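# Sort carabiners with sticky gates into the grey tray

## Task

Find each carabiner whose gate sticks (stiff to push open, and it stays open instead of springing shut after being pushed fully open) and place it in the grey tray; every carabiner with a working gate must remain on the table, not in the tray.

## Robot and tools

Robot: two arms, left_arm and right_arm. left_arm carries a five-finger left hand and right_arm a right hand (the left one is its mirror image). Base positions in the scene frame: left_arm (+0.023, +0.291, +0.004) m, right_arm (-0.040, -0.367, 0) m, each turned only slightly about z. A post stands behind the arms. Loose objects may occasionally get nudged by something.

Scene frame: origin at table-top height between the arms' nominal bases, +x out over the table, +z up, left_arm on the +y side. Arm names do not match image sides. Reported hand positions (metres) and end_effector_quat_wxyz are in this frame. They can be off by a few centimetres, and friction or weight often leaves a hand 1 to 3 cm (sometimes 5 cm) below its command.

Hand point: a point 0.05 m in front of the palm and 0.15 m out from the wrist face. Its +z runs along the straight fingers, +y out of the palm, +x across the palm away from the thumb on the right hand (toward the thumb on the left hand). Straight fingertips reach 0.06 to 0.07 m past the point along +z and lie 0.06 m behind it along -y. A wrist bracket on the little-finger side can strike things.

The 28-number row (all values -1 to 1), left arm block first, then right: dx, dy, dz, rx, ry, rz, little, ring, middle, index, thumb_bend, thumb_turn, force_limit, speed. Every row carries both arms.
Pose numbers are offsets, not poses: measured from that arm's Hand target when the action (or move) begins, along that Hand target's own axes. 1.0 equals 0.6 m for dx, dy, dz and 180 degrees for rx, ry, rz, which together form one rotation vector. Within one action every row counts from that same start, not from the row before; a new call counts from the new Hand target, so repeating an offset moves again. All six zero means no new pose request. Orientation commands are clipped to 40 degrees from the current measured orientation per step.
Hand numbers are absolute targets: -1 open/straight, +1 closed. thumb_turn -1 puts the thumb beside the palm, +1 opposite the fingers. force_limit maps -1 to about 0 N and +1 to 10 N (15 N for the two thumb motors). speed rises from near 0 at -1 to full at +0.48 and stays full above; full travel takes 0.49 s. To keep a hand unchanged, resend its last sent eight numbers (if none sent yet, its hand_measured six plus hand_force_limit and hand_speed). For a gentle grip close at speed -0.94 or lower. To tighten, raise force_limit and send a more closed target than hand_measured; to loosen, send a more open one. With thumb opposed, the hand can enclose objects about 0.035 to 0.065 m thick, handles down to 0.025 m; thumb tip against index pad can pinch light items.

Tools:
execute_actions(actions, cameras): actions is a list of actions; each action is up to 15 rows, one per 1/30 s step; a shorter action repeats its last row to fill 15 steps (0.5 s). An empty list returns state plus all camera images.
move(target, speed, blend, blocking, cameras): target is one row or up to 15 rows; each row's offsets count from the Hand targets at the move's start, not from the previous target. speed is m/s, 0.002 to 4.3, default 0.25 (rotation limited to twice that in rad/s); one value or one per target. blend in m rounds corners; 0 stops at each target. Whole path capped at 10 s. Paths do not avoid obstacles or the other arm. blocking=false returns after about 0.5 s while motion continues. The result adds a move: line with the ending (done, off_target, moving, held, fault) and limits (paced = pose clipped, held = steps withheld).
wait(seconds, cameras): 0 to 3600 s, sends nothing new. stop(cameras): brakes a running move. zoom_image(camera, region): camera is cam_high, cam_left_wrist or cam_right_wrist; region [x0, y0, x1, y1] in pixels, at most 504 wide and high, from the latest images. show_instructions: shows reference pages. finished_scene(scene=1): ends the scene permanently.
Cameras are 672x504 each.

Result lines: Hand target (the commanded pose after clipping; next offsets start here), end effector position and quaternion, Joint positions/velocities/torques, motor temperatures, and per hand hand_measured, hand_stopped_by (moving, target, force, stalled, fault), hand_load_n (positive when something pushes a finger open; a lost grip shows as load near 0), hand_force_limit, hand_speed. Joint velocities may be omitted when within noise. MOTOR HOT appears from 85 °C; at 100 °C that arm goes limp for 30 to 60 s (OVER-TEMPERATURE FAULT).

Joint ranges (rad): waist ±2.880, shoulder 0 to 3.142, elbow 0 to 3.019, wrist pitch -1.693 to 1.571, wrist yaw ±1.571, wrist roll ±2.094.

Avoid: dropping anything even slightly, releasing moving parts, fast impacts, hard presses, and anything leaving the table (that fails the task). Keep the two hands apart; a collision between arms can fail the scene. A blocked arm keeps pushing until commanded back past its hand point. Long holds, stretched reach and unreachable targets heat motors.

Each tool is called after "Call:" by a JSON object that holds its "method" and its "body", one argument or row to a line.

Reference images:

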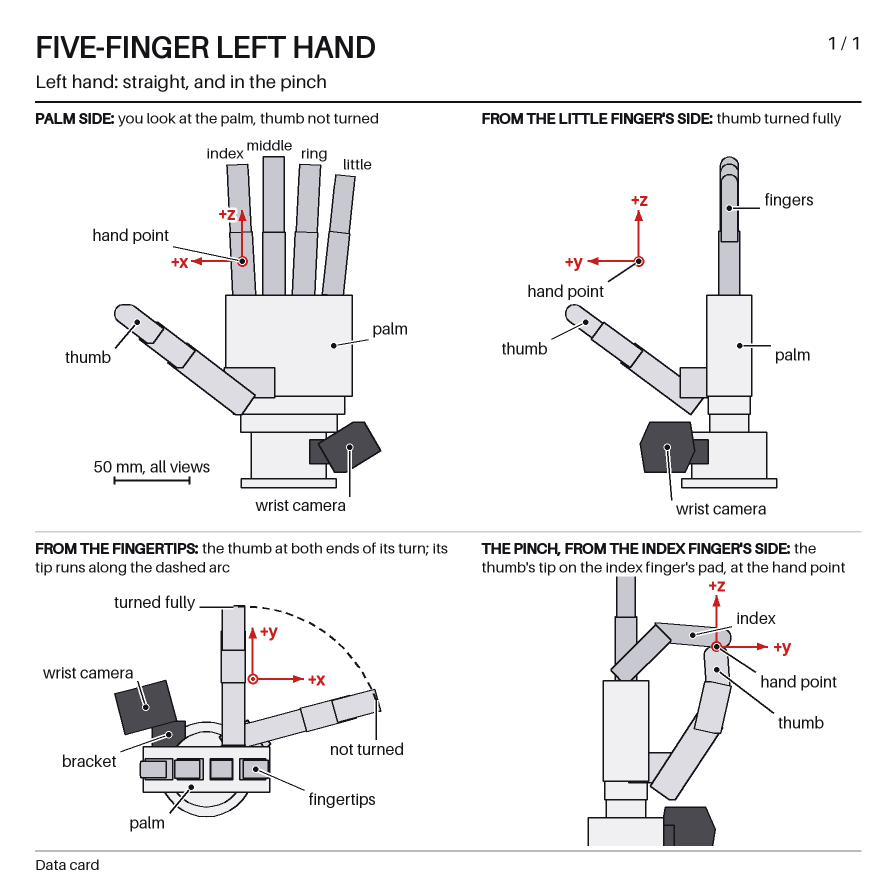

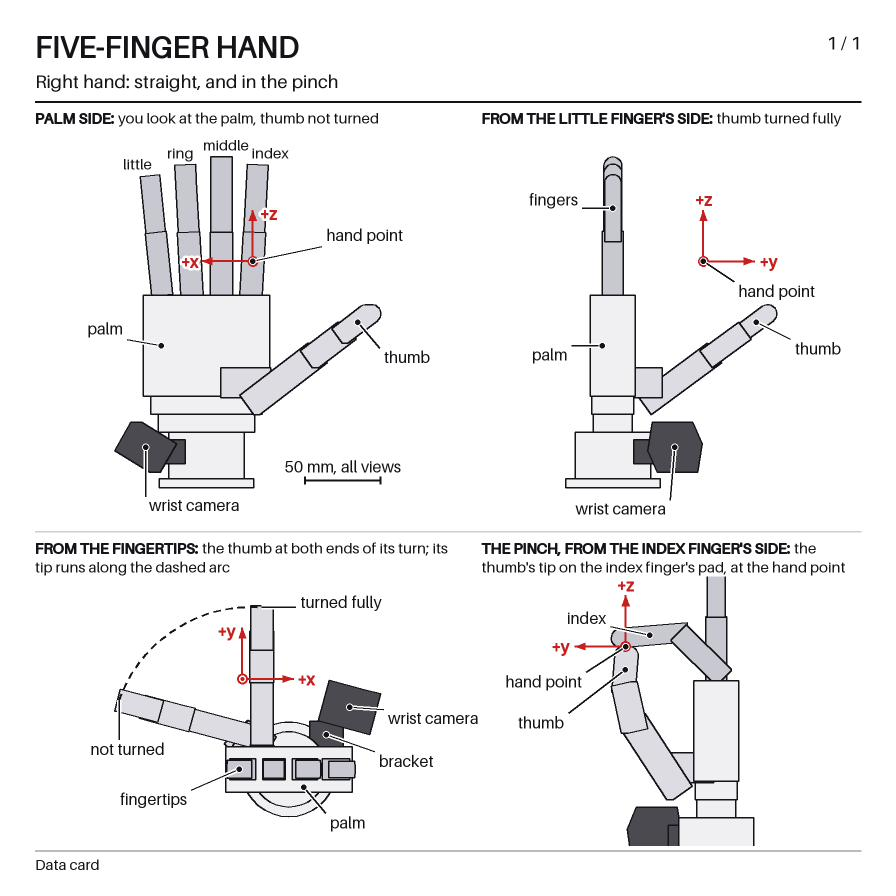

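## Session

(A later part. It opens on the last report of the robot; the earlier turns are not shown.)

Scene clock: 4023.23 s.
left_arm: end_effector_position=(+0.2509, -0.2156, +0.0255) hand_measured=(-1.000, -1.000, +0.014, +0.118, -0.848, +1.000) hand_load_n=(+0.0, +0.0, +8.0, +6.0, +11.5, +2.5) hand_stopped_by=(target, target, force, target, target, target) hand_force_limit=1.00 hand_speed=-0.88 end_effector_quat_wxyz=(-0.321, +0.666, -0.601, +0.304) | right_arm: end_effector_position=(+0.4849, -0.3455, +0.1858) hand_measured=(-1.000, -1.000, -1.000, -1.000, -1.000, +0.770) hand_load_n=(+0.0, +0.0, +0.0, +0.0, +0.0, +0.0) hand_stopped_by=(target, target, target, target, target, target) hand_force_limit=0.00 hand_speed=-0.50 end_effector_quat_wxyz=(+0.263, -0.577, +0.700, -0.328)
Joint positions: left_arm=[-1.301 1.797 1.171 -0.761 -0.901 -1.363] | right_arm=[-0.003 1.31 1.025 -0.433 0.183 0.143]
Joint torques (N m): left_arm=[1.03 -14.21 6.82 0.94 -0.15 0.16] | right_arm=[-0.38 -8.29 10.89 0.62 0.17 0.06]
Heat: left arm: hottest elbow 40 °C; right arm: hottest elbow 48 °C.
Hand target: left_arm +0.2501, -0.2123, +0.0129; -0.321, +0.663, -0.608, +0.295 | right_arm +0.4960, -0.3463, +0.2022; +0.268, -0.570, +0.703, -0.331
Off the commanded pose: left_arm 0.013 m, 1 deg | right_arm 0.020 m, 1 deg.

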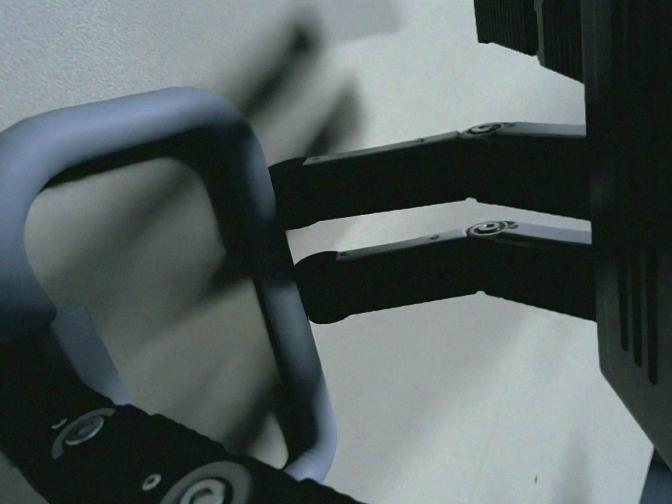

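Opening. Continue.

Call:
{"method": "execute_actions", "body": {
  "actions": [
    [[0,0,0,0,0,0,-1,-1,0.12,0.12,-0.77,1,1,-0.88,0,0,0,0,0,0,-1,-1,-1,-1,-1,0.77,0,-0.5]],
    [[0,0,0,0,0,0,-1,-1,0.12,0.12,-0.77,1,1,-0.88,0,0,0,0,0,0,-1,-1,-1,-1,-1,0.77,0,-0.5]]
  ],
  "cameras": ["cam_left_wrist"]
}}

Call:
{"method": "execute_actions", "body": {
  "actions": [
    [[0,0,0,0,0,0,-1,-1,0.12,0.12,-0.71,1,1,-0.88,0,0,0,0,0,0,-1,-1,-1,-1,-1,0.77,0,-0.5]],
    [[0,0,0,0,0,0,-1,-1,0.12,0.12,-0.71,1,1,-0.88,0,0,0,0,0,0,-1,-1,-1,-1,-1,0.77,0,-0.5]]
  ],
  "cameras": ["cam_left_wrist"]
}}

Call:
{"method": "execute_actions", "body": {
  "actions": [
    [[0,0,0,0,0,0,-1,-1,0.12,0.12,-0.65,1,1,-0.88,0,0,0,0,0,0,-1,-1,-1,-1,-1,0.77,0,-0.5]],
    [[0,0,0,0,0,0,-1,-1,0.12,0.12,-0.65,1,1,-0.88,0,0,0,0,0,0,-1,-1,-1,-1,-1,0.77,0,-0.5]]
  ],
  "cameras": ["cam_left_wrist"]
}}

Scene clock: 4031.93 s.
left_arm: end_effector_position=(+0.2502, -0.2160, +0.0255) hand_measured=(-1.000, -1.000, +0.014, +0.118, -0.780, +1.000) hand_load_n=(-0.5, +0.0, +8.5, +7.0, +13.5, +2.5) hand_stopped_by=(target, target, force, target, stalled, target) hand_force_limit=1.00 hand_speed=-0.88 end_effector_quat_wxyz=(-0.320, +0.666, -0.602, +0.304) | right_arm: end_effector_position=(+0.4849, -0.3455, +0.1858) hand_measured=(-1.000, -1.000, -1.000, -1.000, -1.000, +0.770) hand_load_n=(+0.0, +0.0, +0.0, +0.0, +0.0, +0.0) hand_stopped_by=(target, target, target, target, target, target) hand_force_limit=0.00 hand_speed=-0.50 end_effector_quat_wxyz=(+0.263, -0.577, +0.700, -0.328)
Joint positions: left_arm=[-1.303 1.797 1.171 -0.761 -0.901 -1.363] | right_arm=[-0.003 1.31 1.025 -0.433 0.183 0.143]
Joint torques (N m): left_arm=[0.97 -14.27 6.82 0.95 -0.15 0.16] | right_arm=[-0.56 -8.35 10.96 0.62 0.17 0.06]
Heat: left arm: hottest elbow 39 °C; right arm: hottest elbow 48 °C.
Hand target: left_arm +0.2501, -0.2123, +0.0129; -0.321, +0.663, -0.608, +0.295 | right_arm +0.4960, -0.3463, +0.2022; +0.268, -0.570, +0.703, -0.331
Off the commanded pose: left_arm 0.013 m, 1 deg | right_arm 0.020 m, 1 deg.

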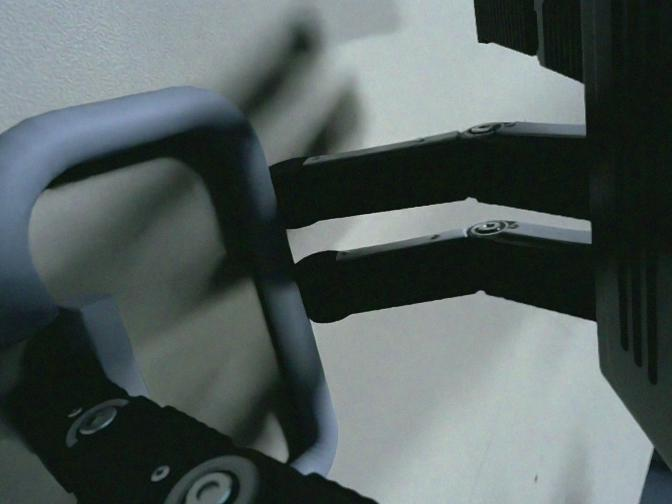

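Scene clock: 4033.23 s.
left_arm: end_effector_position=(+0.2494, -0.2163, +0.0255) hand_measured=(-1.000, -1.000, +0.014, +0.118, -0.722, +1.000) hand_load_n=(+0.0, +0.0, +9.5, +8.0, +14.5, +2.5) hand_stopped_by=(target, target, force, target, stalled, target) hand_force_limit=1.00 hand_speed=-0.88 end_effector_quat_wxyz=(-0.320, +0.665, -0.602, +0.304) | right_arm: end_effector_position=(+0.4849, -0.3455, +0.1858) hand_measured=(-1.000, -1.000, -1.000, -1.000, -1.000, +0.770) hand_load_n=(+0.0, +0.0, +0.0, +0.0, +0.0, +0.0) hand_stopped_by=(target, target, target, target, target, target) hand_force_limit=0.00 hand_speed=-0.50 end_effector_quat_wxyz=(+0.263, -0.577, +0.700, -0.328)
Joint positions: left_arm=[-1.304 1.797 1.171 -0.761 -0.901 -1.363] | right_arm=[-0.003 1.31 1.025 -0.433 0.183 0.143]
Joint torques (N m): left_arm=[1.03 -14.21 6.8 0.91 -0.15 0.17] | right_arm=[-0.62 -8.35 10.99 0.61 0.17 0.08]
Heat: left arm: hottest elbow 39 °C; right arm: hottest elbow 48 °C.
Hand target: left_arm +0.2501, -0.2123, +0.0129; -0.321, +0.663, -0.608, +0.295 | right_arm +0.4960, -0.3463, +0.2022; +0.268, -0.570, +0.703, -0.331
Off the commanded pose: left_arm 0.013 m, 1 deg | right_arm 0.020 m, 1 deg.

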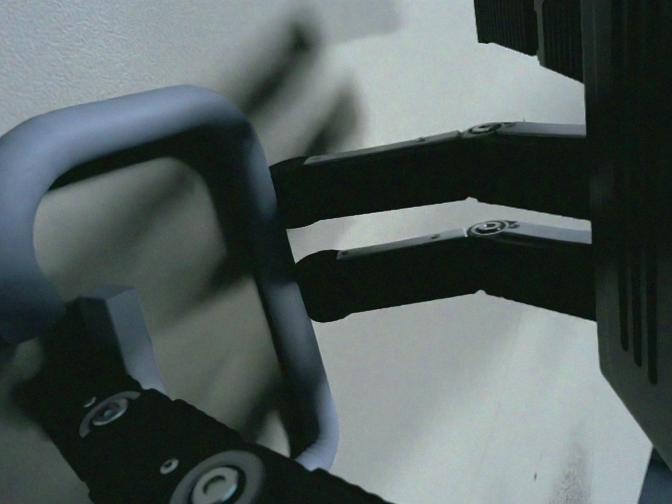

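Scene clock: 4034.53 s.
left_arm: end_effector_position=(+0.2494, -0.2163, +0.0255) hand_measured=(-1.000, -1.000, +0.014, +0.118, -0.718, +1.000) hand_load_n=(+0.0, +0.0, +10.0, +8.0, +14.5, +3.0) hand_stopped_by=(target, target, force, target, force, target) hand_force_limit=1.00 hand_speed=-0.88 end_effector_quat_wxyz=(-0.320, +0.665, -0.602, +0.304) | right_arm: end_effector_position=(+0.4849, -0.3455, +0.1858) hand_measured=(-1.000, -1.000, -1.000, -1.000, -1.000, +0.770) hand_load_n=(+0.0, +0.0, +0.0, +0.0, +0.0, +0.0) hand_stopped_by=(target, target, target, target, target, target) hand_force_limit=0.00 hand_speed=-0.50 end_effector_quat_wxyz=(+0.263, -0.577, +0.700, -0.328)
Joint positions: left_arm=[-1.304 1.797 1.171 -0.761 -0.901 -1.363] | right_arm=[-0.003 1.31 1.025 -0.433 0.183 0.143]
Joint torques (N m): left_arm=[1.03 -14.27 6.83 0.94 -0.15 0.16] | right_arm=[-0.67 -8.35 11 0.57 0.17 0.06]
Heat: left arm: hottest elbow 39 °C; right arm: hottest elbow 48 °C.
Hand target: left_arm +0.2501, -0.2123, +0.0129; -0.321, +0.663, -0.608, +0.295 | right_arm +0.4960, -0.3463, +0.2022; +0.268, -0.570, +0.703, -0.331
Off the commanded pose: left_arm 0.013 m, 1 deg | right_arm 0.020 m, 1 deg.

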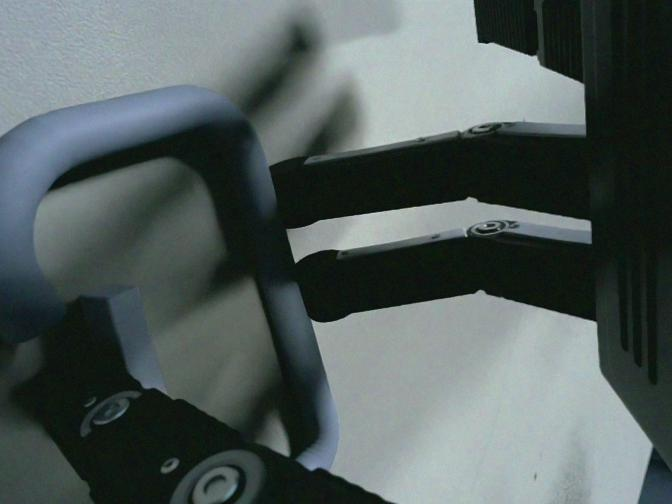

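Call:
{"method": "execute_actions", "body": {
  "actions": [
    [[0,0,0,0,0,0,-1,-1,0.12,0.12,-1,1,1,-0.8,0,0,0,0,0,0,-1,-1,-1,-1,-1,0.77,0,-0.5]],
    [[0,0,0,0,0,0,-1,-1,0.12,0.12,-1,1,1,-0.8,0,0,0,0,0,0,-1,-1,-1,-1,-1,0.77,0,-0.5]]
  ],
  "cameras": ["cam_left_wrist"]
}}

Call:
{"method": "execute_actions", "body": {
  "actions": [
    [[0,0,0,0,0,0,-1,-1,-0.3,-0.3,-1,1,0,-0.7,0,0,0,0,0,0,-1,-1,-1,-1,-1,0.77,0,-0.5]],
    [[0,0,0,0,0,0,-1,-1,-0.3,-0.3,-1,1,0,-0.7,0,0,0,0,0,0,-1,-1,-1,-1,-1,0.77,0,-0.5]]
  ],
  "cameras": ["cam_left_wrist"]
}}

Scene clock: 4042.90 s.
left_arm: end_effector_position=(+0.2510, -0.2159, +0.0256) hand_measured=(-1.000, -1.000, +0.014, +0.118, -1.000, +1.000) hand_load_n=(+0.0, +0.0, +5.0, +3.5, +0.5, +1.0) hand_stopped_by=(target, target, force, target, target, target) hand_force_limit=1.00 hand_speed=-0.80 end_effector_quat_wxyz=(-0.320, +0.666, -0.601, +0.304) | right_arm: end_effector_position=(+0.4849, -0.3455, +0.1858) hand_measured=(-1.000, -1.000, -1.000, -1.000, -1.000, +0.770) hand_load_n=(+0.0, +0.0, +0.0, +0.0, +0.0, +0.0) hand_stopped_by=(target, target, target, target, target, target) hand_force_limit=0.00 hand_speed=-0.50 end_effector_quat_wxyz=(+0.263, -0.577, +0.700, -0.328)
Joint positions: left_arm=[-1.301 1.797 1.171 -0.76 -0.901 -1.363] | right_arm=[-0.003 1.31 1.025 -0.433 0.183 0.143]
Joint torques (N m): left_arm=[1.03 -14.27 6.8 0.9 -0.15 0.16] | right_arm=[-0.38 -8.47 10.95 0.62 0.15 0.09]
Heat: left arm: hottest elbow 38 °C; right arm: hottest elbow 48 °C.
Hand target: left_arm +0.2501, -0.2123, +0.0129; -0.321, +0.663, -0.608, +0.295 | right_arm +0.4960, -0.3463, +0.2022; +0.268, -0.570, +0.703, -0.331
Off the commanded pose: left_arm 0.013 m, 1 deg | right_arm 0.020 m, 1 deg.

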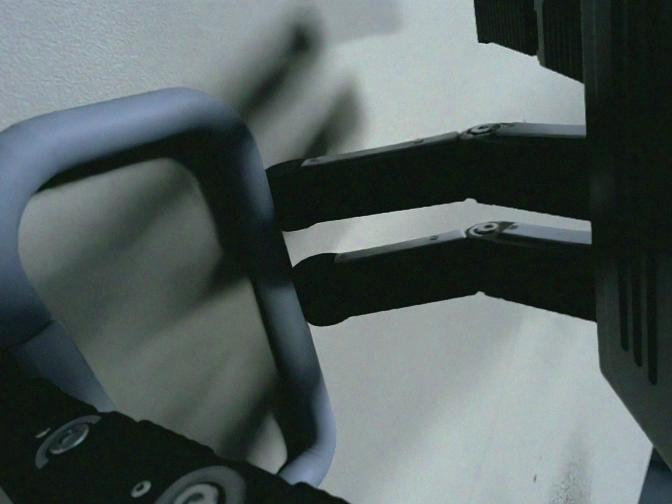

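Scene clock: 4044.20 s.
left_arm: end_effector_position=(+0.2454, -0.2186, +0.0263) hand_measured=(-1.000, -1.000, -0.300, -0.300, -1.000, +1.000) hand_load_n=(+0.0, +0.0, -3.0, +0.0, +0.0, +0.0) hand_stopped_by=(target, target, target, target, target, target) hand_force_limit=0.00 hand_speed=-0.70 end_effector_quat_wxyz=(-0.318, +0.663, -0.604, +0.306) | right_arm: end_effector_position=(+0.4849, -0.3455, +0.1858) hand_measured=(-1.000, -1.000, -1.000, -1.000, -1.000, +0.770) hand_load_n=(+0.0, +0.0, +0.0, +0.0, +0.0, +0.0) hand_stopped_by=(target, target, target, target, target, target) hand_force_limit=0.00 hand_speed=-0.50 end_effector_quat_wxyz=(+0.263, -0.577, +0.700, -0.328)
Joint positions: left_arm=[-1.312 1.796 1.171 -0.759 -0.9 -1.363] | right_arm=[-0.003 1.31 1.025 -0.433 0.183 0.143]
Joint torques (N m): left_arm=[1.14 -14.1 6.82 0.88 -0.21 0.16] | right_arm=[-0.26 -8.29 10.92 0.58 0.16 0.06]
Heat: left arm: hottest elbow 38 °C; right arm: hottest elbow 48 °C.
Hand target: left_arm +0.2501, -0.2123, +0.0129; -0.321, +0.663, -0.608, +0.295 | right_arm +0.4960, -0.3463, +0.2022; +0.268, -0.570, +0.703, -0.331
Off the commanded pose: left_arm 0.016 m, 1 deg | right_arm 0.020 m, 1 deg.

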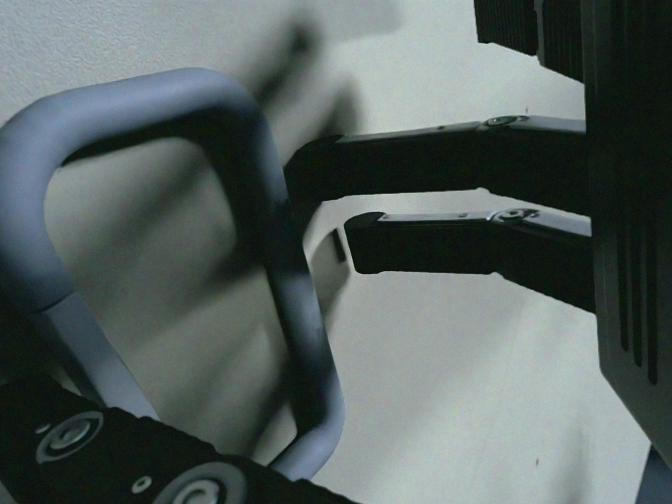

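Call:
{"method": "move", "body": {
  "target": [
    [0,-0.0393,-0.0309,0,0,0,-1,-1,-0.3,-0.3,-1,1,0,-0.7,0,0,0,0,0,0,-1,-1,-1,-1,-1,0.77,0,-0.5],
    [-0.0118,-0.034,-0.0376,0,0,0,-1,-1,-0.3,-0.3,-1,1,0,-0.7,0,0,0,0,0,0,-1,-1,-1,-1,-1,0.77,0,-0.5],
    [-0.0118,0.0053,-0.0067,0,0,0,-1,-1,-0.3,-0.3,-1,1,0,-0.7,0,0,0,0,0,0,-1,-1,-1,-1,-1,0.77,0,-0.5]
  ],
  "speed": 0.06,
  "cameras": ["cam_left_wrist"]
}}

Scene clock: 4053.70 s.
left_arm: end_effector_position=(+0.2426, -0.2051, +0.0257) hand_measured=(-1.000, -1.000, -0.300, -0.300, -1.000, +1.000) hand_load_n=(+0.0, +0.0, -0.5, +0.0, +0.0, +0.0) hand_stopped_by=(target, target, target, target, target, target) hand_force_limit=0.00 hand_speed=-0.70 end_effector_quat_wxyz=(-0.324, +0.660, -0.609, +0.297) | right_arm: end_effector_position=(+0.4849, -0.3455, +0.1858) hand_measured=(-1.000, -1.000, -1.000, -1.000, -1.000, +0.770) hand_load_n=(+0.0, -0.5, +0.0, +0.0, +0.0, +0.5) hand_stopped_by=(target, target, target, target, target, target) hand_force_limit=0.00 hand_speed=-0.50 end_effector_quat_wxyz=(+0.263, -0.577, +0.700, -0.328)
Joint positions: left_arm=[-1.312 1.777 1.146 -0.778 -0.901 -1.363] | right_arm=[-0.003 1.31 1.025 -0.433 0.183 0.143]
Joint torques (N m): left_arm=[0.56 -13.45 6.9 1.43 -0.25 0.04] | right_arm=[-0.73 -8.47 10.97 0.57 0.14 0.07]
Heat: left arm: hottest elbow 38 °C; right arm: hottest elbow 48 °C.
Hand target: left_arm +0.2444, -0.2057, +0.0128; -0.321, +0.663, -0.608, +0.295 | right_arm +0.4960, -0.3463, +0.2022; +0.268, -0.570, +0.703, -0.331
Off the commanded pose: left_arm 0.013 m, 1 deg | right_arm 0.020 m, 1 deg.
move: off_target (left_arm)

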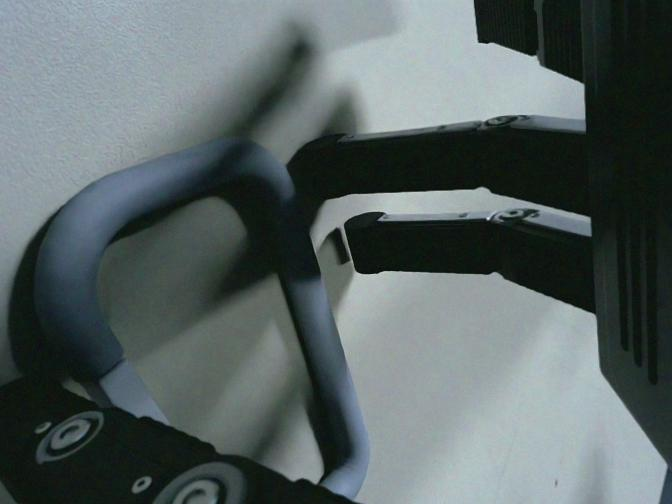

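Call:
{"method": "move", "body": {
  "target": [
    [0,-0.0393,-0.0309,0,0,0,-1,-1,-0.3,-0.3,-1,1,0,-0.7,0,0,0,0,0,0,-1,-1,-1,-1,-1,0.77,0,-0.5],
    [0.0117,-0.0393,-0.0309,0,0,0,-1,-1,-0.3,-0.3,-1,1,0,-0.7,0,0,0,0,0,0,-1,-1,-1,-1,-1,0.77,0,-0.5],
    [0.0117,0.0,0,0,0,0,-1,-1,-0.3,-0.3,-1,1,0,-0.7,0,0,0,0,0,0,-1,-1,-1,-1,-1,0.77,0,-0.5]
  ],
  "speed": 0.06,
  "cameras": ["cam_left_wrist"]
}}

Scene clock: 4064.40 s.
left_arm: end_effector_position=(+0.2424, -0.2023, +0.0238) hand_measured=(-1.000, -1.000, -0.300, -0.300, -1.000, +1.000) hand_load_n=(+0.0, +0.0, -1.5, +0.0, +0.0, +0.0) hand_stopped_by=(target, target, target, target, target, target) hand_force_limit=0.00 hand_speed=-0.70 end_effector_quat_wxyz=(-0.329, +0.658, -0.611, +0.293) | right_arm: end_effector_position=(+0.4849, -0.3455, +0.1858) hand_measured=(-1.000, -1.000, -1.000, -1.000, -1.000, +0.770) hand_load_n=(-0.5, +0.0, +0.0, +0.0, +0.0, +0.0) hand_stopped_by=(target, target, target, target, target, target) hand_force_limit=0.00 hand_speed=-0.50 end_effector_quat_wxyz=(+0.263, -0.577, +0.700, -0.328)
Joint positions: left_arm=[-1.312 1.781 1.146 -0.788 -0.903 -1.363] | right_arm=[-0.003 1.31 1.025 -0.433 0.183 0.143]
Joint torques (N m): left_arm=[0.38 -12.4 8.73 1.44 -0.16 0.02] | right_arm=[-0.79 -7.94 11 0.51 0.13 0.06]
Heat: left arm: hottest elbow 38 °C; right arm: hottest elbow 48 °C.
Hand target: left_arm +0.2450, -0.2127, +0.0129; -0.321, +0.663, -0.608, +0.295 | right_arm +0.4960, -0.3463, +0.2022; +0.268, -0.570, +0.703, -0.331
Off the commanded pose: left_arm 0.015 m, 1 deg | right_arm 0.020 m, 1 deg.
move: off_target (left_arm)

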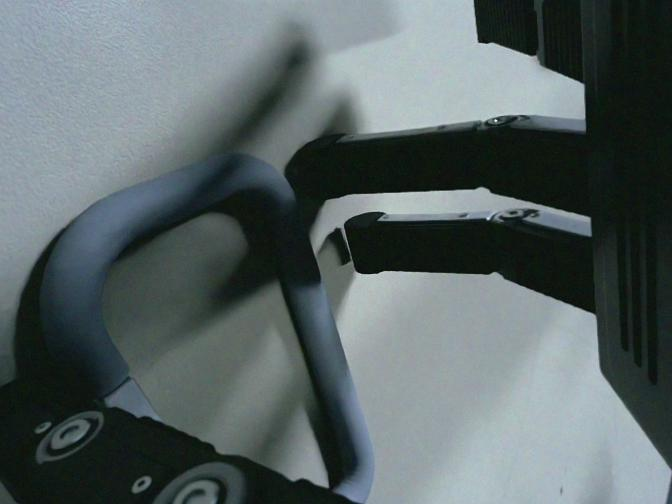

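Call:
{"method": "move", "body": {
  "target": [
    [0.0,-0.0393,-0.0309,0,0,0,-1,-1,-0.3,-0.3,-1,1,0,-0.7,0,0,0,0,0,0,-1,-1,-1,-1,-1,0.77,0,-0.5],
    [0.017,-0.0393,-0.0309,0,0,0,-1,-1,-0.3,-0.3,-1,1,0,-0.7,0,0,0,0,0,0,-1,-1,-1,-1,-1,0.77,0,-0.5],
    [0.017,0.0,0,0,0,0,-1,-1,-0.3,-0.3,-1,1,0,-0.7,0,0,0,0,0,0,-1,-1,-1,-1,-1,0.77,0,-0.5]
  ],
  "speed": 0.06,
  "cameras": ["cam_left_wrist"]
}}

Scene clock: 4072.23 s.
left_arm: end_effector_position=(+0.2442, -0.2076, +0.0237) hand_measured=(-1.000, -1.000, -0.300, -0.300, -1.000, +1.000) hand_load_n=(+0.0, -0.5, -1.0, +0.0, +0.0, +0.0) hand_stopped_by=(target, target, target, target, target, target) hand_force_limit=0.00 hand_speed=-0.70 end_effector_quat_wxyz=(-0.332, +0.656, -0.612, +0.291) | right_arm: end_effector_position=(+0.4849, -0.3455, +0.1858) hand_measured=(-1.000, -1.000, -1.000, -1.000, -1.000, +0.770) hand_load_n=(+0.0, +0.0, +0.0, +0.0, +0.0, +0.0) hand_stopped_by=(target, target, target, target, target, target) hand_force_limit=0.00 hand_speed=-0.50 end_effector_quat_wxyz=(+0.263, -0.577, +0.700, -0.328)
Joint positions: left_arm=[-1.312 1.797 1.171 -0.804 -0.907 -1.363] | right_arm=[-0.003 1.31 1.025 -0.433 0.183 0.143]
Joint torques (N m): left_arm=[0.15 -12.4 9.46 1.47 -0.02 -0.01] | right_arm=[-0.32 -8.29 10.89 0.61 0.14 0.06]
Heat: left arm: hottest elbow 38 °C; right arm: hottest elbow 48 °C.
Hand target: left_arm +0.2459, -0.2228, +0.0129; -0.321, +0.663, -0.608, +0.295 | right_arm +0.4960, -0.3463, +0.2022; +0.268, -0.570, +0.703, -0.331
Off the commanded pose: left_arm 0.019 m, 2 deg | right_arm 0.020 m, 1 deg.
move: off_target (left_arm)

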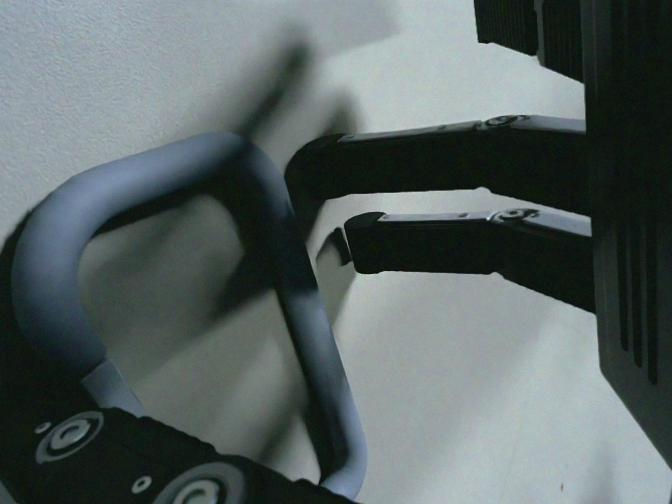

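Call:
{"method": "move", "body": {
  "target": [
    [0.0,-0.0393,-0.0309,0,0,0,-1,-1,-0.3,-0.3,-1,1,0,-0.7,0,0,0,0,0,0,-1,-1,-1,-1,-1,0.77,0,-0.5],
    [0.0083,-0.0331,-0.0388,0,0,0,-1,-1,-0.3,-0.3,-1,1,0,-0.7,0,0,0,0,0,0,-1,-1,-1,-1,-1,0.77,0,-0.5],
    [0.0083,0.0062,-0.0079,0,0,0,-1,-1,-0.3,-0.3,-1,1,0,-0.7,0,0,0,0,0,0,-1,-1,-1,-1,-1,0.77,0,-0.5]
  ],
  "speed": 0.06,
  "cameras": ["cam_left_wrist"]
}}

Scene clock: 4081.90 s.
left_arm: end_effector_position=(+0.2448, -0.2084, +0.0237) hand_measured=(-1.000, -1.000, -0.300, -0.300, -1.000, +1.000) hand_load_n=(+0.0, +0.0, -0.5, +0.0, +0.0, +0.0) hand_stopped_by=(target, target, target, target, target, target) hand_force_limit=0.00 hand_speed=-0.70 end_effector_quat_wxyz=(-0.336, +0.656, -0.612, +0.286) | right_arm: end_effector_position=(+0.4849, -0.3455, +0.1858) hand_measured=(-1.000, -1.000, -1.000, -1.000, -1.000, +0.770) hand_load_n=(+0.0, +0.0, +0.0, +0.0, +0.0, +0.0) hand_stopped_by=(target, target, target, target, target, target) hand_force_limit=0.00 hand_speed=-0.50 end_effector_quat_wxyz=(+0.263, -0.577, +0.700, -0.328)
Joint positions: left_arm=[-1.312 1.807 1.186 -0.828 -0.909 -1.369] | right_arm=[-0.003 1.31 1.025 -0.433 0.183 0.143]
Joint torques (N m): left_arm=[-0.73 -12.51 9.62 1.47 -0.01 -0.14] | right_arm=[-0.5 -8.23 10.89 0.55 0.19 0.06]
Heat: left arm: hottest elbow 38 °C; right arm: hottest elbow 48 °C.
Hand target: left_arm +0.2403, -0.2283, +0.0129; -0.321, +0.663, -0.608, +0.295 | right_arm +0.4960, -0.3463, +0.2022; +0.268, -0.570, +0.703, -0.331
Off the commanded pose: left_arm 0.023 m, 2 deg | right_arm 0.020 m, 1 deg.
move: off_target (left_arm)

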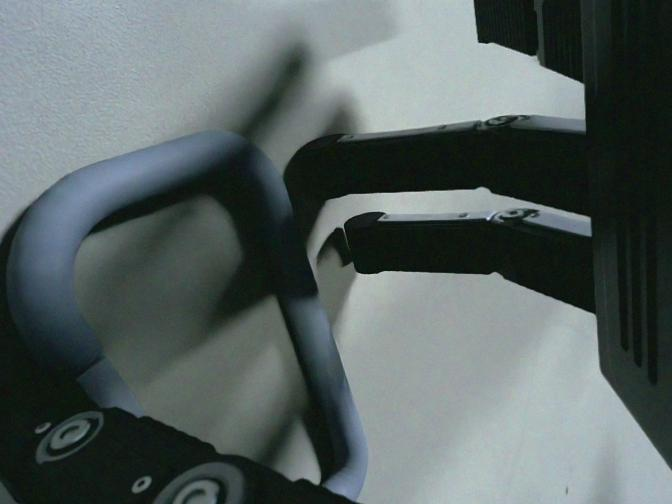

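Call:
{"method": "move", "body": {
  "target": [
    [0.0,-0.0655,-0.0515,0,0,0,-1,-1,-0.3,-0.3,-1,1,0,-0.7,0,0,0,0,0,0,-1,-1,-1,-1,-1,0.77,0,-0.5],
    [0.0,-0.0603,-0.0580,0,0,0,-1,-1,-0.3,-0.3,-1,1,0,-0.7,0,0,0,0,0,0,-1,-1,-1,-1,-1,0.77,0,-0.5],
    [0.0,0.0052,-0.0065,0,0,0,-1,-1,-0.3,-0.3,-1,1,0,-0.7,0,0,0,0,0,0,-1,-1,-1,-1,-1,0.77,0,-0.5]
  ],
  "speed": 0.08,
  "cameras": ["cam_left_wrist"]
}}

Scene clock: 4091.33 s.
left_arm: end_effector_position=(+0.2457, -0.2163, +0.0246) hand_measured=(-1.000, -1.000, -0.300, -0.300, -1.000, +1.000) hand_load_n=(+0.0, +0.0, +0.0, +0.0, +0.0, +0.0) hand_stopped_by=(target, target, target, target, target, target) hand_force_limit=0.00 hand_speed=-0.70 end_effector_quat_wxyz=(-0.334, +0.661, -0.607, +0.288) | right_arm: end_effector_position=(+0.4849, -0.3455, +0.1858) hand_measured=(-1.000, -1.000, -1.000, -1.000, -1.000, +0.770) hand_load_n=(+0.0, +0.0, +0.0, +0.0, +0.0, +0.0) hand_stopped_by=(target, target, target, target, target, target) hand_force_limit=0.00 hand_speed=-0.50 end_effector_quat_wxyz=(+0.263, -0.577, +0.700, -0.328)
Joint positions: left_arm=[-1.314 1.82 1.209 -0.838 -0.908 -1.386] | right_arm=[-0.003 1.31 1.025 -0.433 0.183 0.143]
Joint torques (N m): left_arm=[-0.67 -13.74 7.94 1.35 -0.11 -0.12] | right_arm=[-0.32 -8.64 10.96 0.61 0.15 0.09]
Heat: left arm: hottest elbow 39 °C; right arm: hottest elbow 48 °C.
Hand target: left_arm +0.2353, -0.2287, +0.0128; -0.321, +0.663, -0.608, +0.295 | right_arm +0.4960, -0.3463, +0.2022; +0.268, -0.570, +0.703, -0.331
Off the commanded pose: left_arm 0.020 m, 2 deg | right_arm 0.020 m, 1 deg.
move: off_target (left_arm)

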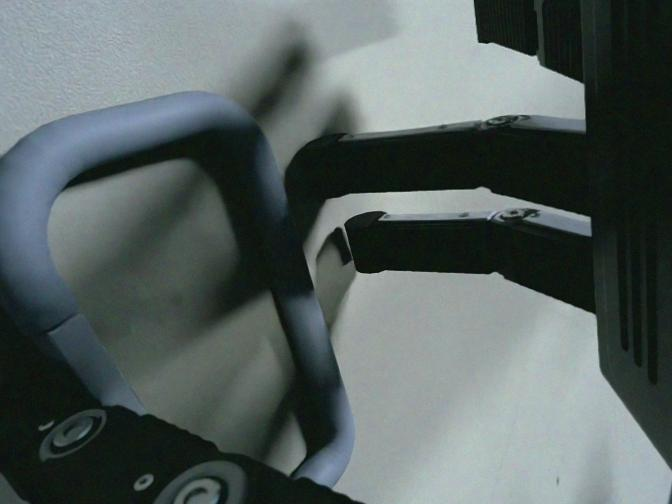

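Call:
{"method": "move", "body": {
  "target": [
    [0.0,-0.0655,-0.0515,0,0,0,-1,-1,-0.3,-0.3,-1,1,0,-0.7,0,0,0,0,0,0,-1,-1,-1,-1,-1,0.77,0,-0.5],
    [0.0,-0.0450,-0.0777,0,0,0,-1,-1,-0.3,-0.3,-1,1,0,-0.7,0,0,0,0,0,0,-1,-1,-1,-1,-1,0.77,0,-0.5]
  ],
  "speed": 0.08,
  "cameras": ["cam_left_wrist"]
}}

Scene clock: 4103.50 s.
left_arm: end_effector_position=(+0.2155, -0.2084, +0.0378) hand_measured=(-1.000, -1.000, -0.300, -0.300, -1.000, +1.000) hand_load_n=(+0.0, +0.0, +0.0, +0.0, +0.0, -0.5) hand_stopped_by=(target, target, target, target, target, target) hand_force_limit=0.00 hand_speed=-0.70 end_effector_quat_wxyz=(-0.338, +0.652, -0.620, +0.275) | right_arm: end_effector_position=(+0.4849, -0.3455, +0.1858) hand_measured=(-1.000, -1.000, -1.000, -1.000, -1.000, +0.770) hand_load_n=(+0.0, +0.0, +0.0, +0.0, +0.5, +0.0) hand_stopped_by=(target, target, target, target, target, target) hand_force_limit=0.00 hand_speed=-0.50 end_effector_quat_wxyz=(+0.263, -0.577, +0.700, -0.328)
Joint positions: left_arm=[-1.366 1.791 1.217 -0.959 -0.901 -1.446] | right_arm=[-0.003 1.31 1.025 -0.433 0.183 0.143]
Joint torques (N m): left_arm=[-0.26 -16.79 12.07 -0.59 -0.57 -0.12] | right_arm=[-0.44 -7.71 10.88 0.53 0.16 0.06]
Heat: left arm: hottest elbow 38 °C; right arm: hottest elbow 48 °C.
Hand target: left_arm +0.2155, -0.2304, +0.0629; -0.321, +0.663, -0.608, +0.295 | right_arm +0.4960, -0.3463, +0.2022; +0.268, -0.570, +0.703, -0.331
Off the commanded pose: left_arm 0.033 m, 4 deg | right_arm 0.020 m, 1 deg.
move: off_target (left_arm)

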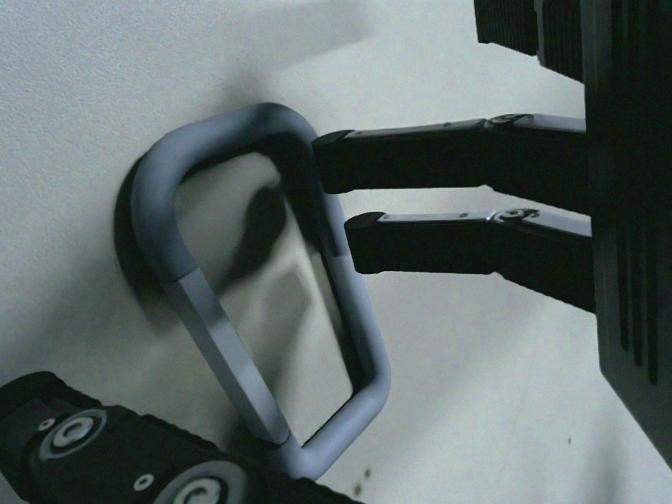

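Call:
{"method": "move", "body": {
  "target": [
    [0.0,-0.0393,-0.0309,0,0,0,-1,-1,-0.3,-0.3,-1,1,0,-0.7,0,0,0,0,0,0,-1,-1,-1,-1,-1,0.77,0,-0.5],
    [0.0017,-0.0637,0.0,0,0,0,-1,-1,-0.3,-0.3,-1,1,0,-0.7,0,0,0,0,0,0,-1,-1,-1,-1,-1,0.77,0,-0.5]
  ],
  "speed": 0.08,
  "cameras": ["cam_left_wrist"]
}}

Scene clock: 4122.03 s.
left_arm: end_effector_position=(+0.2281, -0.2079, +0.0670) hand_measured=(-1.000, -1.000, -0.300, -0.300, -1.000, +1.000) hand_load_n=(+0.0, +0.0, +0.0, +0.0, +0.0, +0.0) hand_stopped_by=(target, target, target, target, target, target) hand_force_limit=0.00 hand_speed=-0.70 end_effector_quat_wxyz=(-0.341, +0.653, -0.620, +0.272) | right_arm: end_effector_position=(+0.4849, -0.3455, +0.1858) hand_measured=(-1.000, -1.000, -1.000, -1.000, -1.000, +0.770) hand_load_n=(+0.0, -0.5, -0.5, +0.0, +0.0, +0.0) hand_stopped_by=(target, target, target, target, target, target) hand_force_limit=0.00 hand_speed=-0.50 end_effector_quat_wxyz=(+0.263, -0.577, +0.700, -0.328)
Joint positions: left_arm=[-1.341 1.756 1.255 -1.014 -0.901 -1.414] | right_arm=[-0.003 1.31 1.025 -0.433 0.183 0.143]
Joint torques (N m): left_arm=[1.49 -16.85 12.03 0.87 -0.44 0.23] | right_arm=[-0.5 -8.35 10.89 0.58 0.17 0.06]
Heat: left arm: hottest elbow 40 °C; right arm: hottest elbow 49 °C.
Hand target: left_arm +0.2392, -0.2293, +0.0929; -0.321, +0.663, -0.608, +0.295 | right_arm +0.4960, -0.3463, +0.2022; +0.268, -0.570, +0.703, -0.331
Off the commanded pose: left_arm 0.035 m, 4 deg | right_arm 0.020 m, 1 deg.
move: off_target (left_arm)

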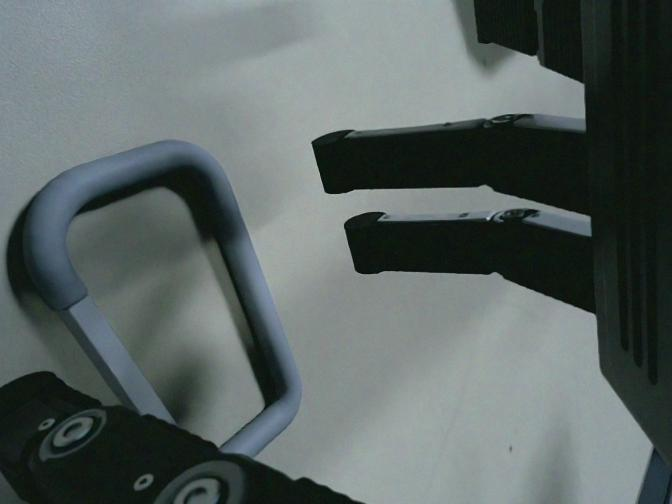

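Call:
{"method": "move", "body": {
  "target": [0.0,0.1048,0.0825,0,0,0,-1,-1,-0.3,-0.3,-1,1,0,-0.7,0,0,0,0,0,0,-1,-1,-1,-1,-1,0.77,0,-0.5],
  "speed": 0.06,
  "cameras": ["cam_left_wrist"]
}}

Scene clock: 4128.30 s.
left_arm: end_effector_position=(+0.2353, -0.2302, +0.0259) hand_measured=(-1.000, -1.000, -0.300, -0.300, -1.000, +1.000) hand_load_n=(+0.0, +0.0, -1.5, -0.5, +0.0, +0.0) hand_stopped_by=(target, target, target, target, target, target) hand_force_limit=0.00 hand_speed=-0.70 end_effector_quat_wxyz=(-0.322, +0.662, -0.606, +0.300) | right_arm: end_effector_position=(+0.4849, -0.3455, +0.1858) hand_measured=(-1.000, -1.000, -1.000, -1.000, -1.000, +0.770) hand_load_n=(+0.0, +0.0, -0.5, +0.0, +0.0, +0.0) hand_stopped_by=(target, target, target, target, target, target) hand_force_limit=0.00 hand_speed=-0.50 end_effector_quat_wxyz=(+0.263, -0.577, +0.700, -0.328)
Joint positions: left_arm=[-1.337 1.83 1.225 -0.831 -0.905 -1.408] | right_arm=[-0.003 1.31 1.025 -0.433 0.183 0.143]
Joint torques (N m): left_arm=[1.55 -14.62 6.91 1.37 -0.22 0.16] | right_arm=[-0.5 -8.64 10.85 0.65 0.15 0.06]
Heat: left arm: hottest elbow 41 °C; right arm: hottest elbow 49 °C.
Hand target: left_arm +0.2391, -0.2295, +0.0129; -0.321, +0.663, -0.608, +0.295 | right_arm +0.4960, -0.3463, +0.2022; +0.268, -0.570, +0.703, -0.331
Off the commanded pose: left_arm 0.014 m, 1 deg | right_arm 0.020 m, 1 deg.
move: off_target (left_arm)

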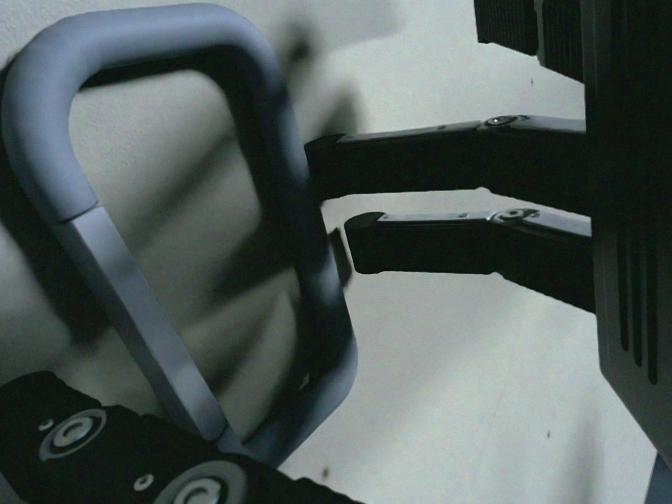

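Call:
{"method": "move", "body": {
  "target": [
    [0.0,-0.0655,-0.0515,0,0,0,-1,-1,-0.3,-0.3,-1,1,0,-0.7,0,0,0,0,0,0,-1,-1,-1,-1,-1,0.77,0,-0.5],
    [-0.0295,-0.0676,-0.0489,0,0,0,-1,-1,-0.3,-0.3,-1,1,0,-0.7,0,0,0,0,0,0,-1,-1,-1,-1,-1,0.77,0,-0.5],
    [-0.0295,-0.0021,0.0026,0,0,0,-1,-1,-0.3,-0.3,-1,1,0,-0.7,0,0,0,0,0,0,-1,-1,-1,-1,-1,0.77,0,-0.5]
  ],
  "speed": 0.06,
  "cameras": ["cam_left_wrist"]
}}

Scene clock: 4140.53 s.
left_arm: end_effector_position=(+0.2342, -0.2130, +0.0256) hand_measured=(-1.000, -1.000, -0.300, -0.300, -1.000, +1.000) hand_load_n=(+0.0, +0.0, -1.5, +0.0, +0.0, +0.0) hand_stopped_by=(target, target, target, target, target, target) hand_force_limit=0.00 hand_speed=-0.70 end_effector_quat_wxyz=(-0.322, +0.661, -0.608, +0.300) | right_arm: end_effector_position=(+0.4849, -0.3455, +0.1858) hand_measured=(-1.000, -1.000, -1.000, -1.000, -1.000, +0.770) hand_load_n=(+0.0, +0.0, +0.0, +0.0, +0.0, +0.0) hand_stopped_by=(target, target, target, target, target, target) hand_force_limit=0.00 hand_speed=-0.50 end_effector_quat_wxyz=(+0.263, -0.577, +0.700, -0.328)
Joint positions: left_arm=[-1.332 1.791 1.166 -0.802 -0.904 -1.394] | right_arm=[-0.003 1.31 1.025 -0.433 0.183 0.143]
Joint torques (N m): left_arm=[1.49 -13.92 6.83 1.47 -0.21 0.15] | right_arm=[-0.38 -8.59 10.93 0.76 0.16 0.08]
Heat: left arm: hottest elbow 40 °C; right arm: hottest elbow 49 °C.
Hand target: left_arm +0.2396, -0.2116, +0.0129; -0.321, +0.663, -0.608, +0.295 | right_arm +0.4960, -0.3463, +0.2022; +0.268, -0.570, +0.703, -0.331
Off the commanded pose: left_arm 0.014 m, 1 deg | right_arm 0.020 m, 1 deg.
move: off_target (left_arm)

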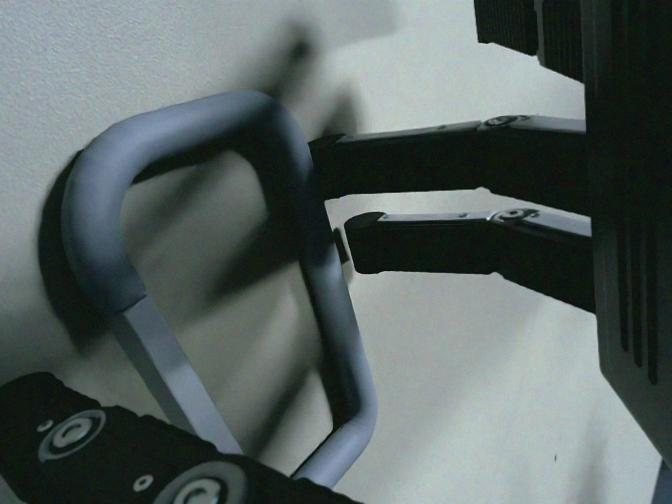

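Call:
{"method": "execute_actions", "body": {
  "actions": [
    [[0,0,0,0,0,0,-1,-1,0.1,0.1,-1,1,-0.3,-0.85,0,0,0,0,0,0,-1,-1,-1,-1,-1,0.77,0,-0.5]],
    [[0,0,0,0,0,0,-1,-1,0.1,0.1,-1,1,-0.3,-0.85,0,0,0,0,0,0,-1,-1,-1,-1,-1,0.77,0,-0.5]],
    [[0,0,0,0,0,0,-1,-1,0.1,0.1,-1,1,-0.3,-0.85,0,0,0,0,0,0,-1,-1,-1,-1,-1,0.77,0,-0.5]]
  ],
  "cameras": ["cam_left_wrist"]
}}

Scene clock: 4147.83 s.
left_arm: end_effector_position=(+0.2402, -0.2136, +0.0248) hand_measured=(-1.000, -1.000, -0.010, +0.060, -1.000, +1.000) hand_load_n=(-0.5, +0.0, +5.0, +3.0, +0.5, +0.0) hand_stopped_by=(target, target, force, force, target, target) hand_force_limit=-0.30 hand_speed=-0.85 end_effector_quat_wxyz=(-0.321, +0.665, -0.602, +0.302) | right_arm: end_effector_position=(+0.4849, -0.3455, +0.1858) hand_measured=(-1.000, -1.000, -1.000, -1.000, -1.000, +0.770) hand_load_n=(+0.0, +0.0, +0.0, +0.0, +0.0, +0.0) hand_stopped_by=(target, target, target, target, target, target) hand_force_limit=0.00 hand_speed=-0.50 end_effector_quat_wxyz=(+0.263, -0.577, +0.700, -0.328)
Joint positions: left_arm=[-1.321 1.794 1.166 -0.788 -0.904 -1.393] | right_arm=[-0.003 1.31 1.025 -0.433 0.183 0.143]
Joint torques (N m): left_arm=[0.97 -14.1 6.87 0.98 -0.21 0.15] | right_arm=[-0.38 -8.35 10.96 0.46 0.16 0.08]
Heat: left arm: hottest elbow 40 °C; right arm: hottest elbow 49 °C.
Hand target: left_arm +0.2396, -0.2116, +0.0129; -0.321, +0.663, -0.608, +0.295 | right_arm +0.4960, -0.3463, +0.2022; +0.268, -0.570, +0.703, -0.331
Off the commanded pose: left_arm 0.012 m, 1 deg | right_arm 0.020 m, 1 deg.

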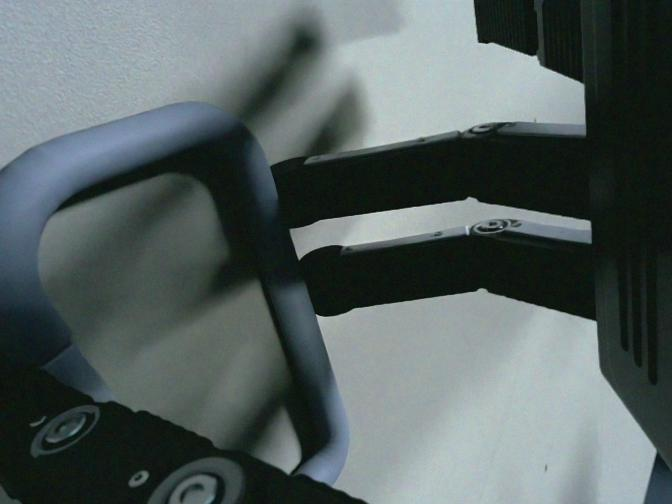

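Call:
{"method": "execute_actions", "body": {
  "actions": [
    [[0,0,0,0,0,0,-1,-1,0.12,0.12,-1,1,0.3,-0.85,0,0,0,0,0,0,-1,-1,-1,-1,-1,0.77,0,-0.5]],
    [[0,0,0,0,0,0,-1,-1,0.12,0.12,-0.9,1,0.8,-0.9,0,0,0,0,0,0,-1,-1,-1,-1,-1,0.77,0,-0.5]],
    [[0,0,0,0,0,0,-1,-1,0.12,0.12,-0.9,1,0.8,-0.9,0,0,0,0,0,0,-1,-1,-1,-1,-1,0.77,0,-0.5]]
  ],
  "cameras": ["cam_left_wrist"]
}}

Call:
{"method": "execute_actions", "body": {
  "actions": [
    [[0,0,0,0,0,0,-1,-1,0.12,0.12,-0.84,1,1,-0.88,0,0,0,0,0,0,-1,-1,-1,-1,-1,0.77,0,-0.5]],
    [[0,0,0,0,0,0,-1,-1,0.12,0.12,-0.84,1,1,-0.88,0,0,0,0,0,0,-1,-1,-1,-1,-1,0.77,0,-0.5]]
  ],
  "cameras": ["cam_left_wrist"]
}}

Call:
{"method": "execute_actions", "body": {
  "actions": [
    [[0,0,0,0,0,0,-1,-1,0.12,0.12,-0.77,1,1,-0.88,0,0,0,0,0,0,-1,-1,-1,-1,-1,0.77,0,-0.5]],
    [[0,0,0,0,0,0,-1,-1,0.12,0.12,-0.77,1,1,-0.88,0,0,0,0,0,0,-1,-1,-1,-1,-1,0.77,0,-0.5]]
  ],
  "cameras": ["cam_left_wrist"]
}}

Scene clock: 4157.13 s.
left_arm: end_effector_position=(+0.2401, -0.2136, +0.0247) hand_measured=(-1.000, -1.000, +0.030, +0.118, -0.906, +1.000) hand_load_n=(+0.0, +0.0, +6.0, +5.0, +9.0, +0.0) hand_stopped_by=(target, target, force, target, target, target) hand_force_limit=0.80 hand_speed=-0.90 end_effector_quat_wxyz=(-0.321, +0.665, -0.603, +0.302) | right_arm: end_effector_position=(+0.4849, -0.3455, +0.1858) hand_measured=(-1.000, -1.000, -1.000, -1.000, -1.000, +0.770) hand_load_n=(+0.0, -0.5, +0.0, +0.0, +0.0, +0.5) hand_stopped_by=(target, target, target, target, target, target) hand_force_limit=0.00 hand_speed=-0.50 end_effector_quat_wxyz=(+0.263, -0.577, +0.700, -0.328)
Joint positions: left_arm=[-1.321 1.794 1.166 -0.788 -0.903 -1.393] | right_arm=[-0.003 1.31 1.025 -0.433 0.183 0.143]
Joint torques (N m): left_arm=[1.03 -14.15 6.86 0.99 -0.23 0.15] | right_arm=[-0.62 -8.35 10.91 0.55 0.16 0.06]
Heat: left arm: hottest elbow 39 °C; right arm: hottest elbow 49 °C.
Hand target: left_arm +0.2396, -0.2116, +0.0129; -0.321, +0.663, -0.608, +0.295 | right_arm +0.4960, -0.3463, +0.2022; +0.268, -0.570, +0.703, -0.331
Off the commanded pose: left_arm 0.012 m, 1 deg | right_arm 0.020 m, 1 deg.

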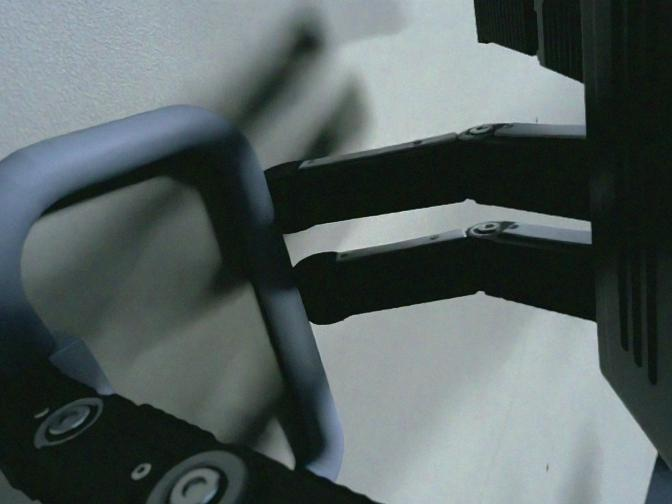

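Scene clock: 4158.43 s.
left_arm: end_effector_position=(+0.2394, -0.2139, +0.0247) hand_measured=(-1.000, -1.000, +0.030, +0.118, -0.848, +1.000) hand_load_n=(+0.0, +0.0, +6.5, +6.5, +11.5, +0.0) hand_stopped_by=(target, target, force, target, target, target) hand_force_limit=1.00 hand_speed=-0.88 end_effector_quat_wxyz=(-0.321, +0.665, -0.603, +0.302) | right_arm: end_effector_position=(+0.4849, -0.3455, +0.1858) hand_measured=(-1.000, -1.000, -1.000, -1.000, -1.000, +0.770) hand_load_n=(+0.0, +0.0, +0.0, +0.0, +0.0, +0.0) hand_stopped_by=(target, target, target, target, target, target) hand_force_limit=0.00 hand_speed=-0.50 end_effector_quat_wxyz=(+0.263, -0.577, +0.700, -0.328)
Joint positions: left_arm=[-1.323 1.794 1.166 -0.788 -0.903 -1.393] | right_arm=[-0.003 1.31 1.025 -0.433 0.183 0.143]
Joint torques (N m): left_arm=[0.97 -14.15 6.84 0.98 -0.23 0.15] | right_arm=[-0.5 -8.53 10.92 0.54 0.16 0.11]
Heat: left arm: hottest elbow 39 °C; right arm: hottest elbow 49 °C.
Hand target: left_arm +0.2396, -0.2116, +0.0129; -0.321, +0.663, -0.608, +0.295 | right_arm +0.4960, -0.3463, +0.2022; +0.268, -0.570, +0.703, -0.331
Off the commanded pose: left_arm 0.012 m, 1 deg | right_arm 0.020 m, 1 deg.

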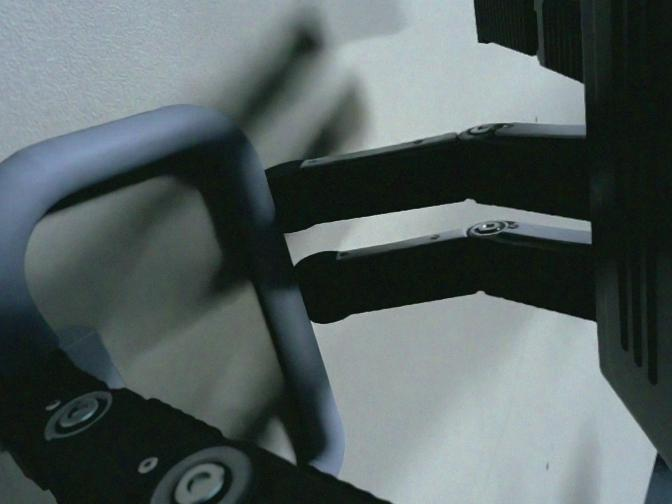

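Scene clock: 4159.73 s.
left_arm: end_effector_position=(+0.2394, -0.2139, +0.0247) hand_measured=(-1.000, -1.000, +0.028, +0.118, -0.780, +1.000) hand_load_n=(+0.0, +0.0, +7.5, +7.0, +12.5, +0.0) hand_stopped_by=(target, target, force, target, stalled, target) hand_force_limit=1.00 hand_speed=-0.88 end_effector_quat_wxyz=(-0.321, +0.665, -0.603, +0.302) | right_arm: end_effector_position=(+0.4849, -0.3455, +0.1858) hand_measured=(-1.000, -1.000, -1.000, -1.000, -1.000, +0.770) hand_load_n=(+0.0, -0.5, +0.0, +0.0, +0.0, +0.0) hand_stopped_by=(target, target, target, target, target, target) hand_force_limit=0.00 hand_speed=-0.50 end_effector_quat_wxyz=(+0.263, -0.577, +0.700, -0.328)
Joint positions: left_arm=[-1.323 1.794 1.166 -0.788 -0.903 -1.393] | right_arm=[-0.003 1.31 1.025 -0.433 0.183 0.143]
Joint torques (N m): left_arm=[1.03 -14.1 6.86 0.98 -0.23 0.15] | right_arm=[-0.21 -8.47 10.88 0.62 0.16 0.08]
Heat: left arm: hottest elbow 39 °C; right arm: hottest elbow 49 °C.
Hand target: left_arm +0.2396, -0.2116, +0.0129; -0.321, +0.663, -0.608, +0.295 | right_arm +0.4960, -0.3463, +0.2022; +0.268, -0.570, +0.703, -0.331
Off the commanded pose: left_arm 0.012 m, 1 deg | right_arm 0.020 m, 1 deg.

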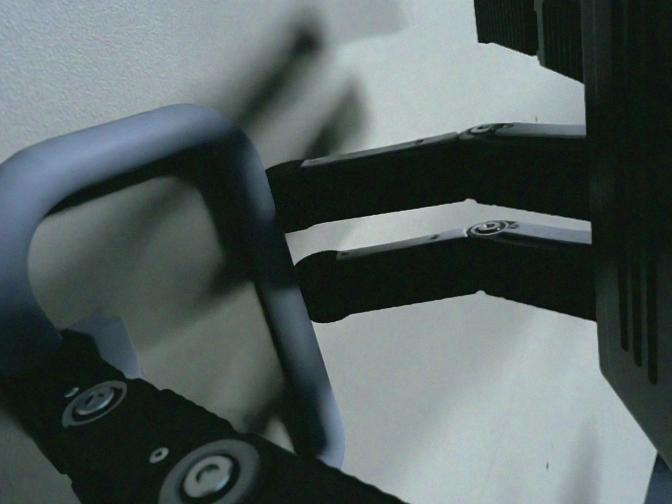

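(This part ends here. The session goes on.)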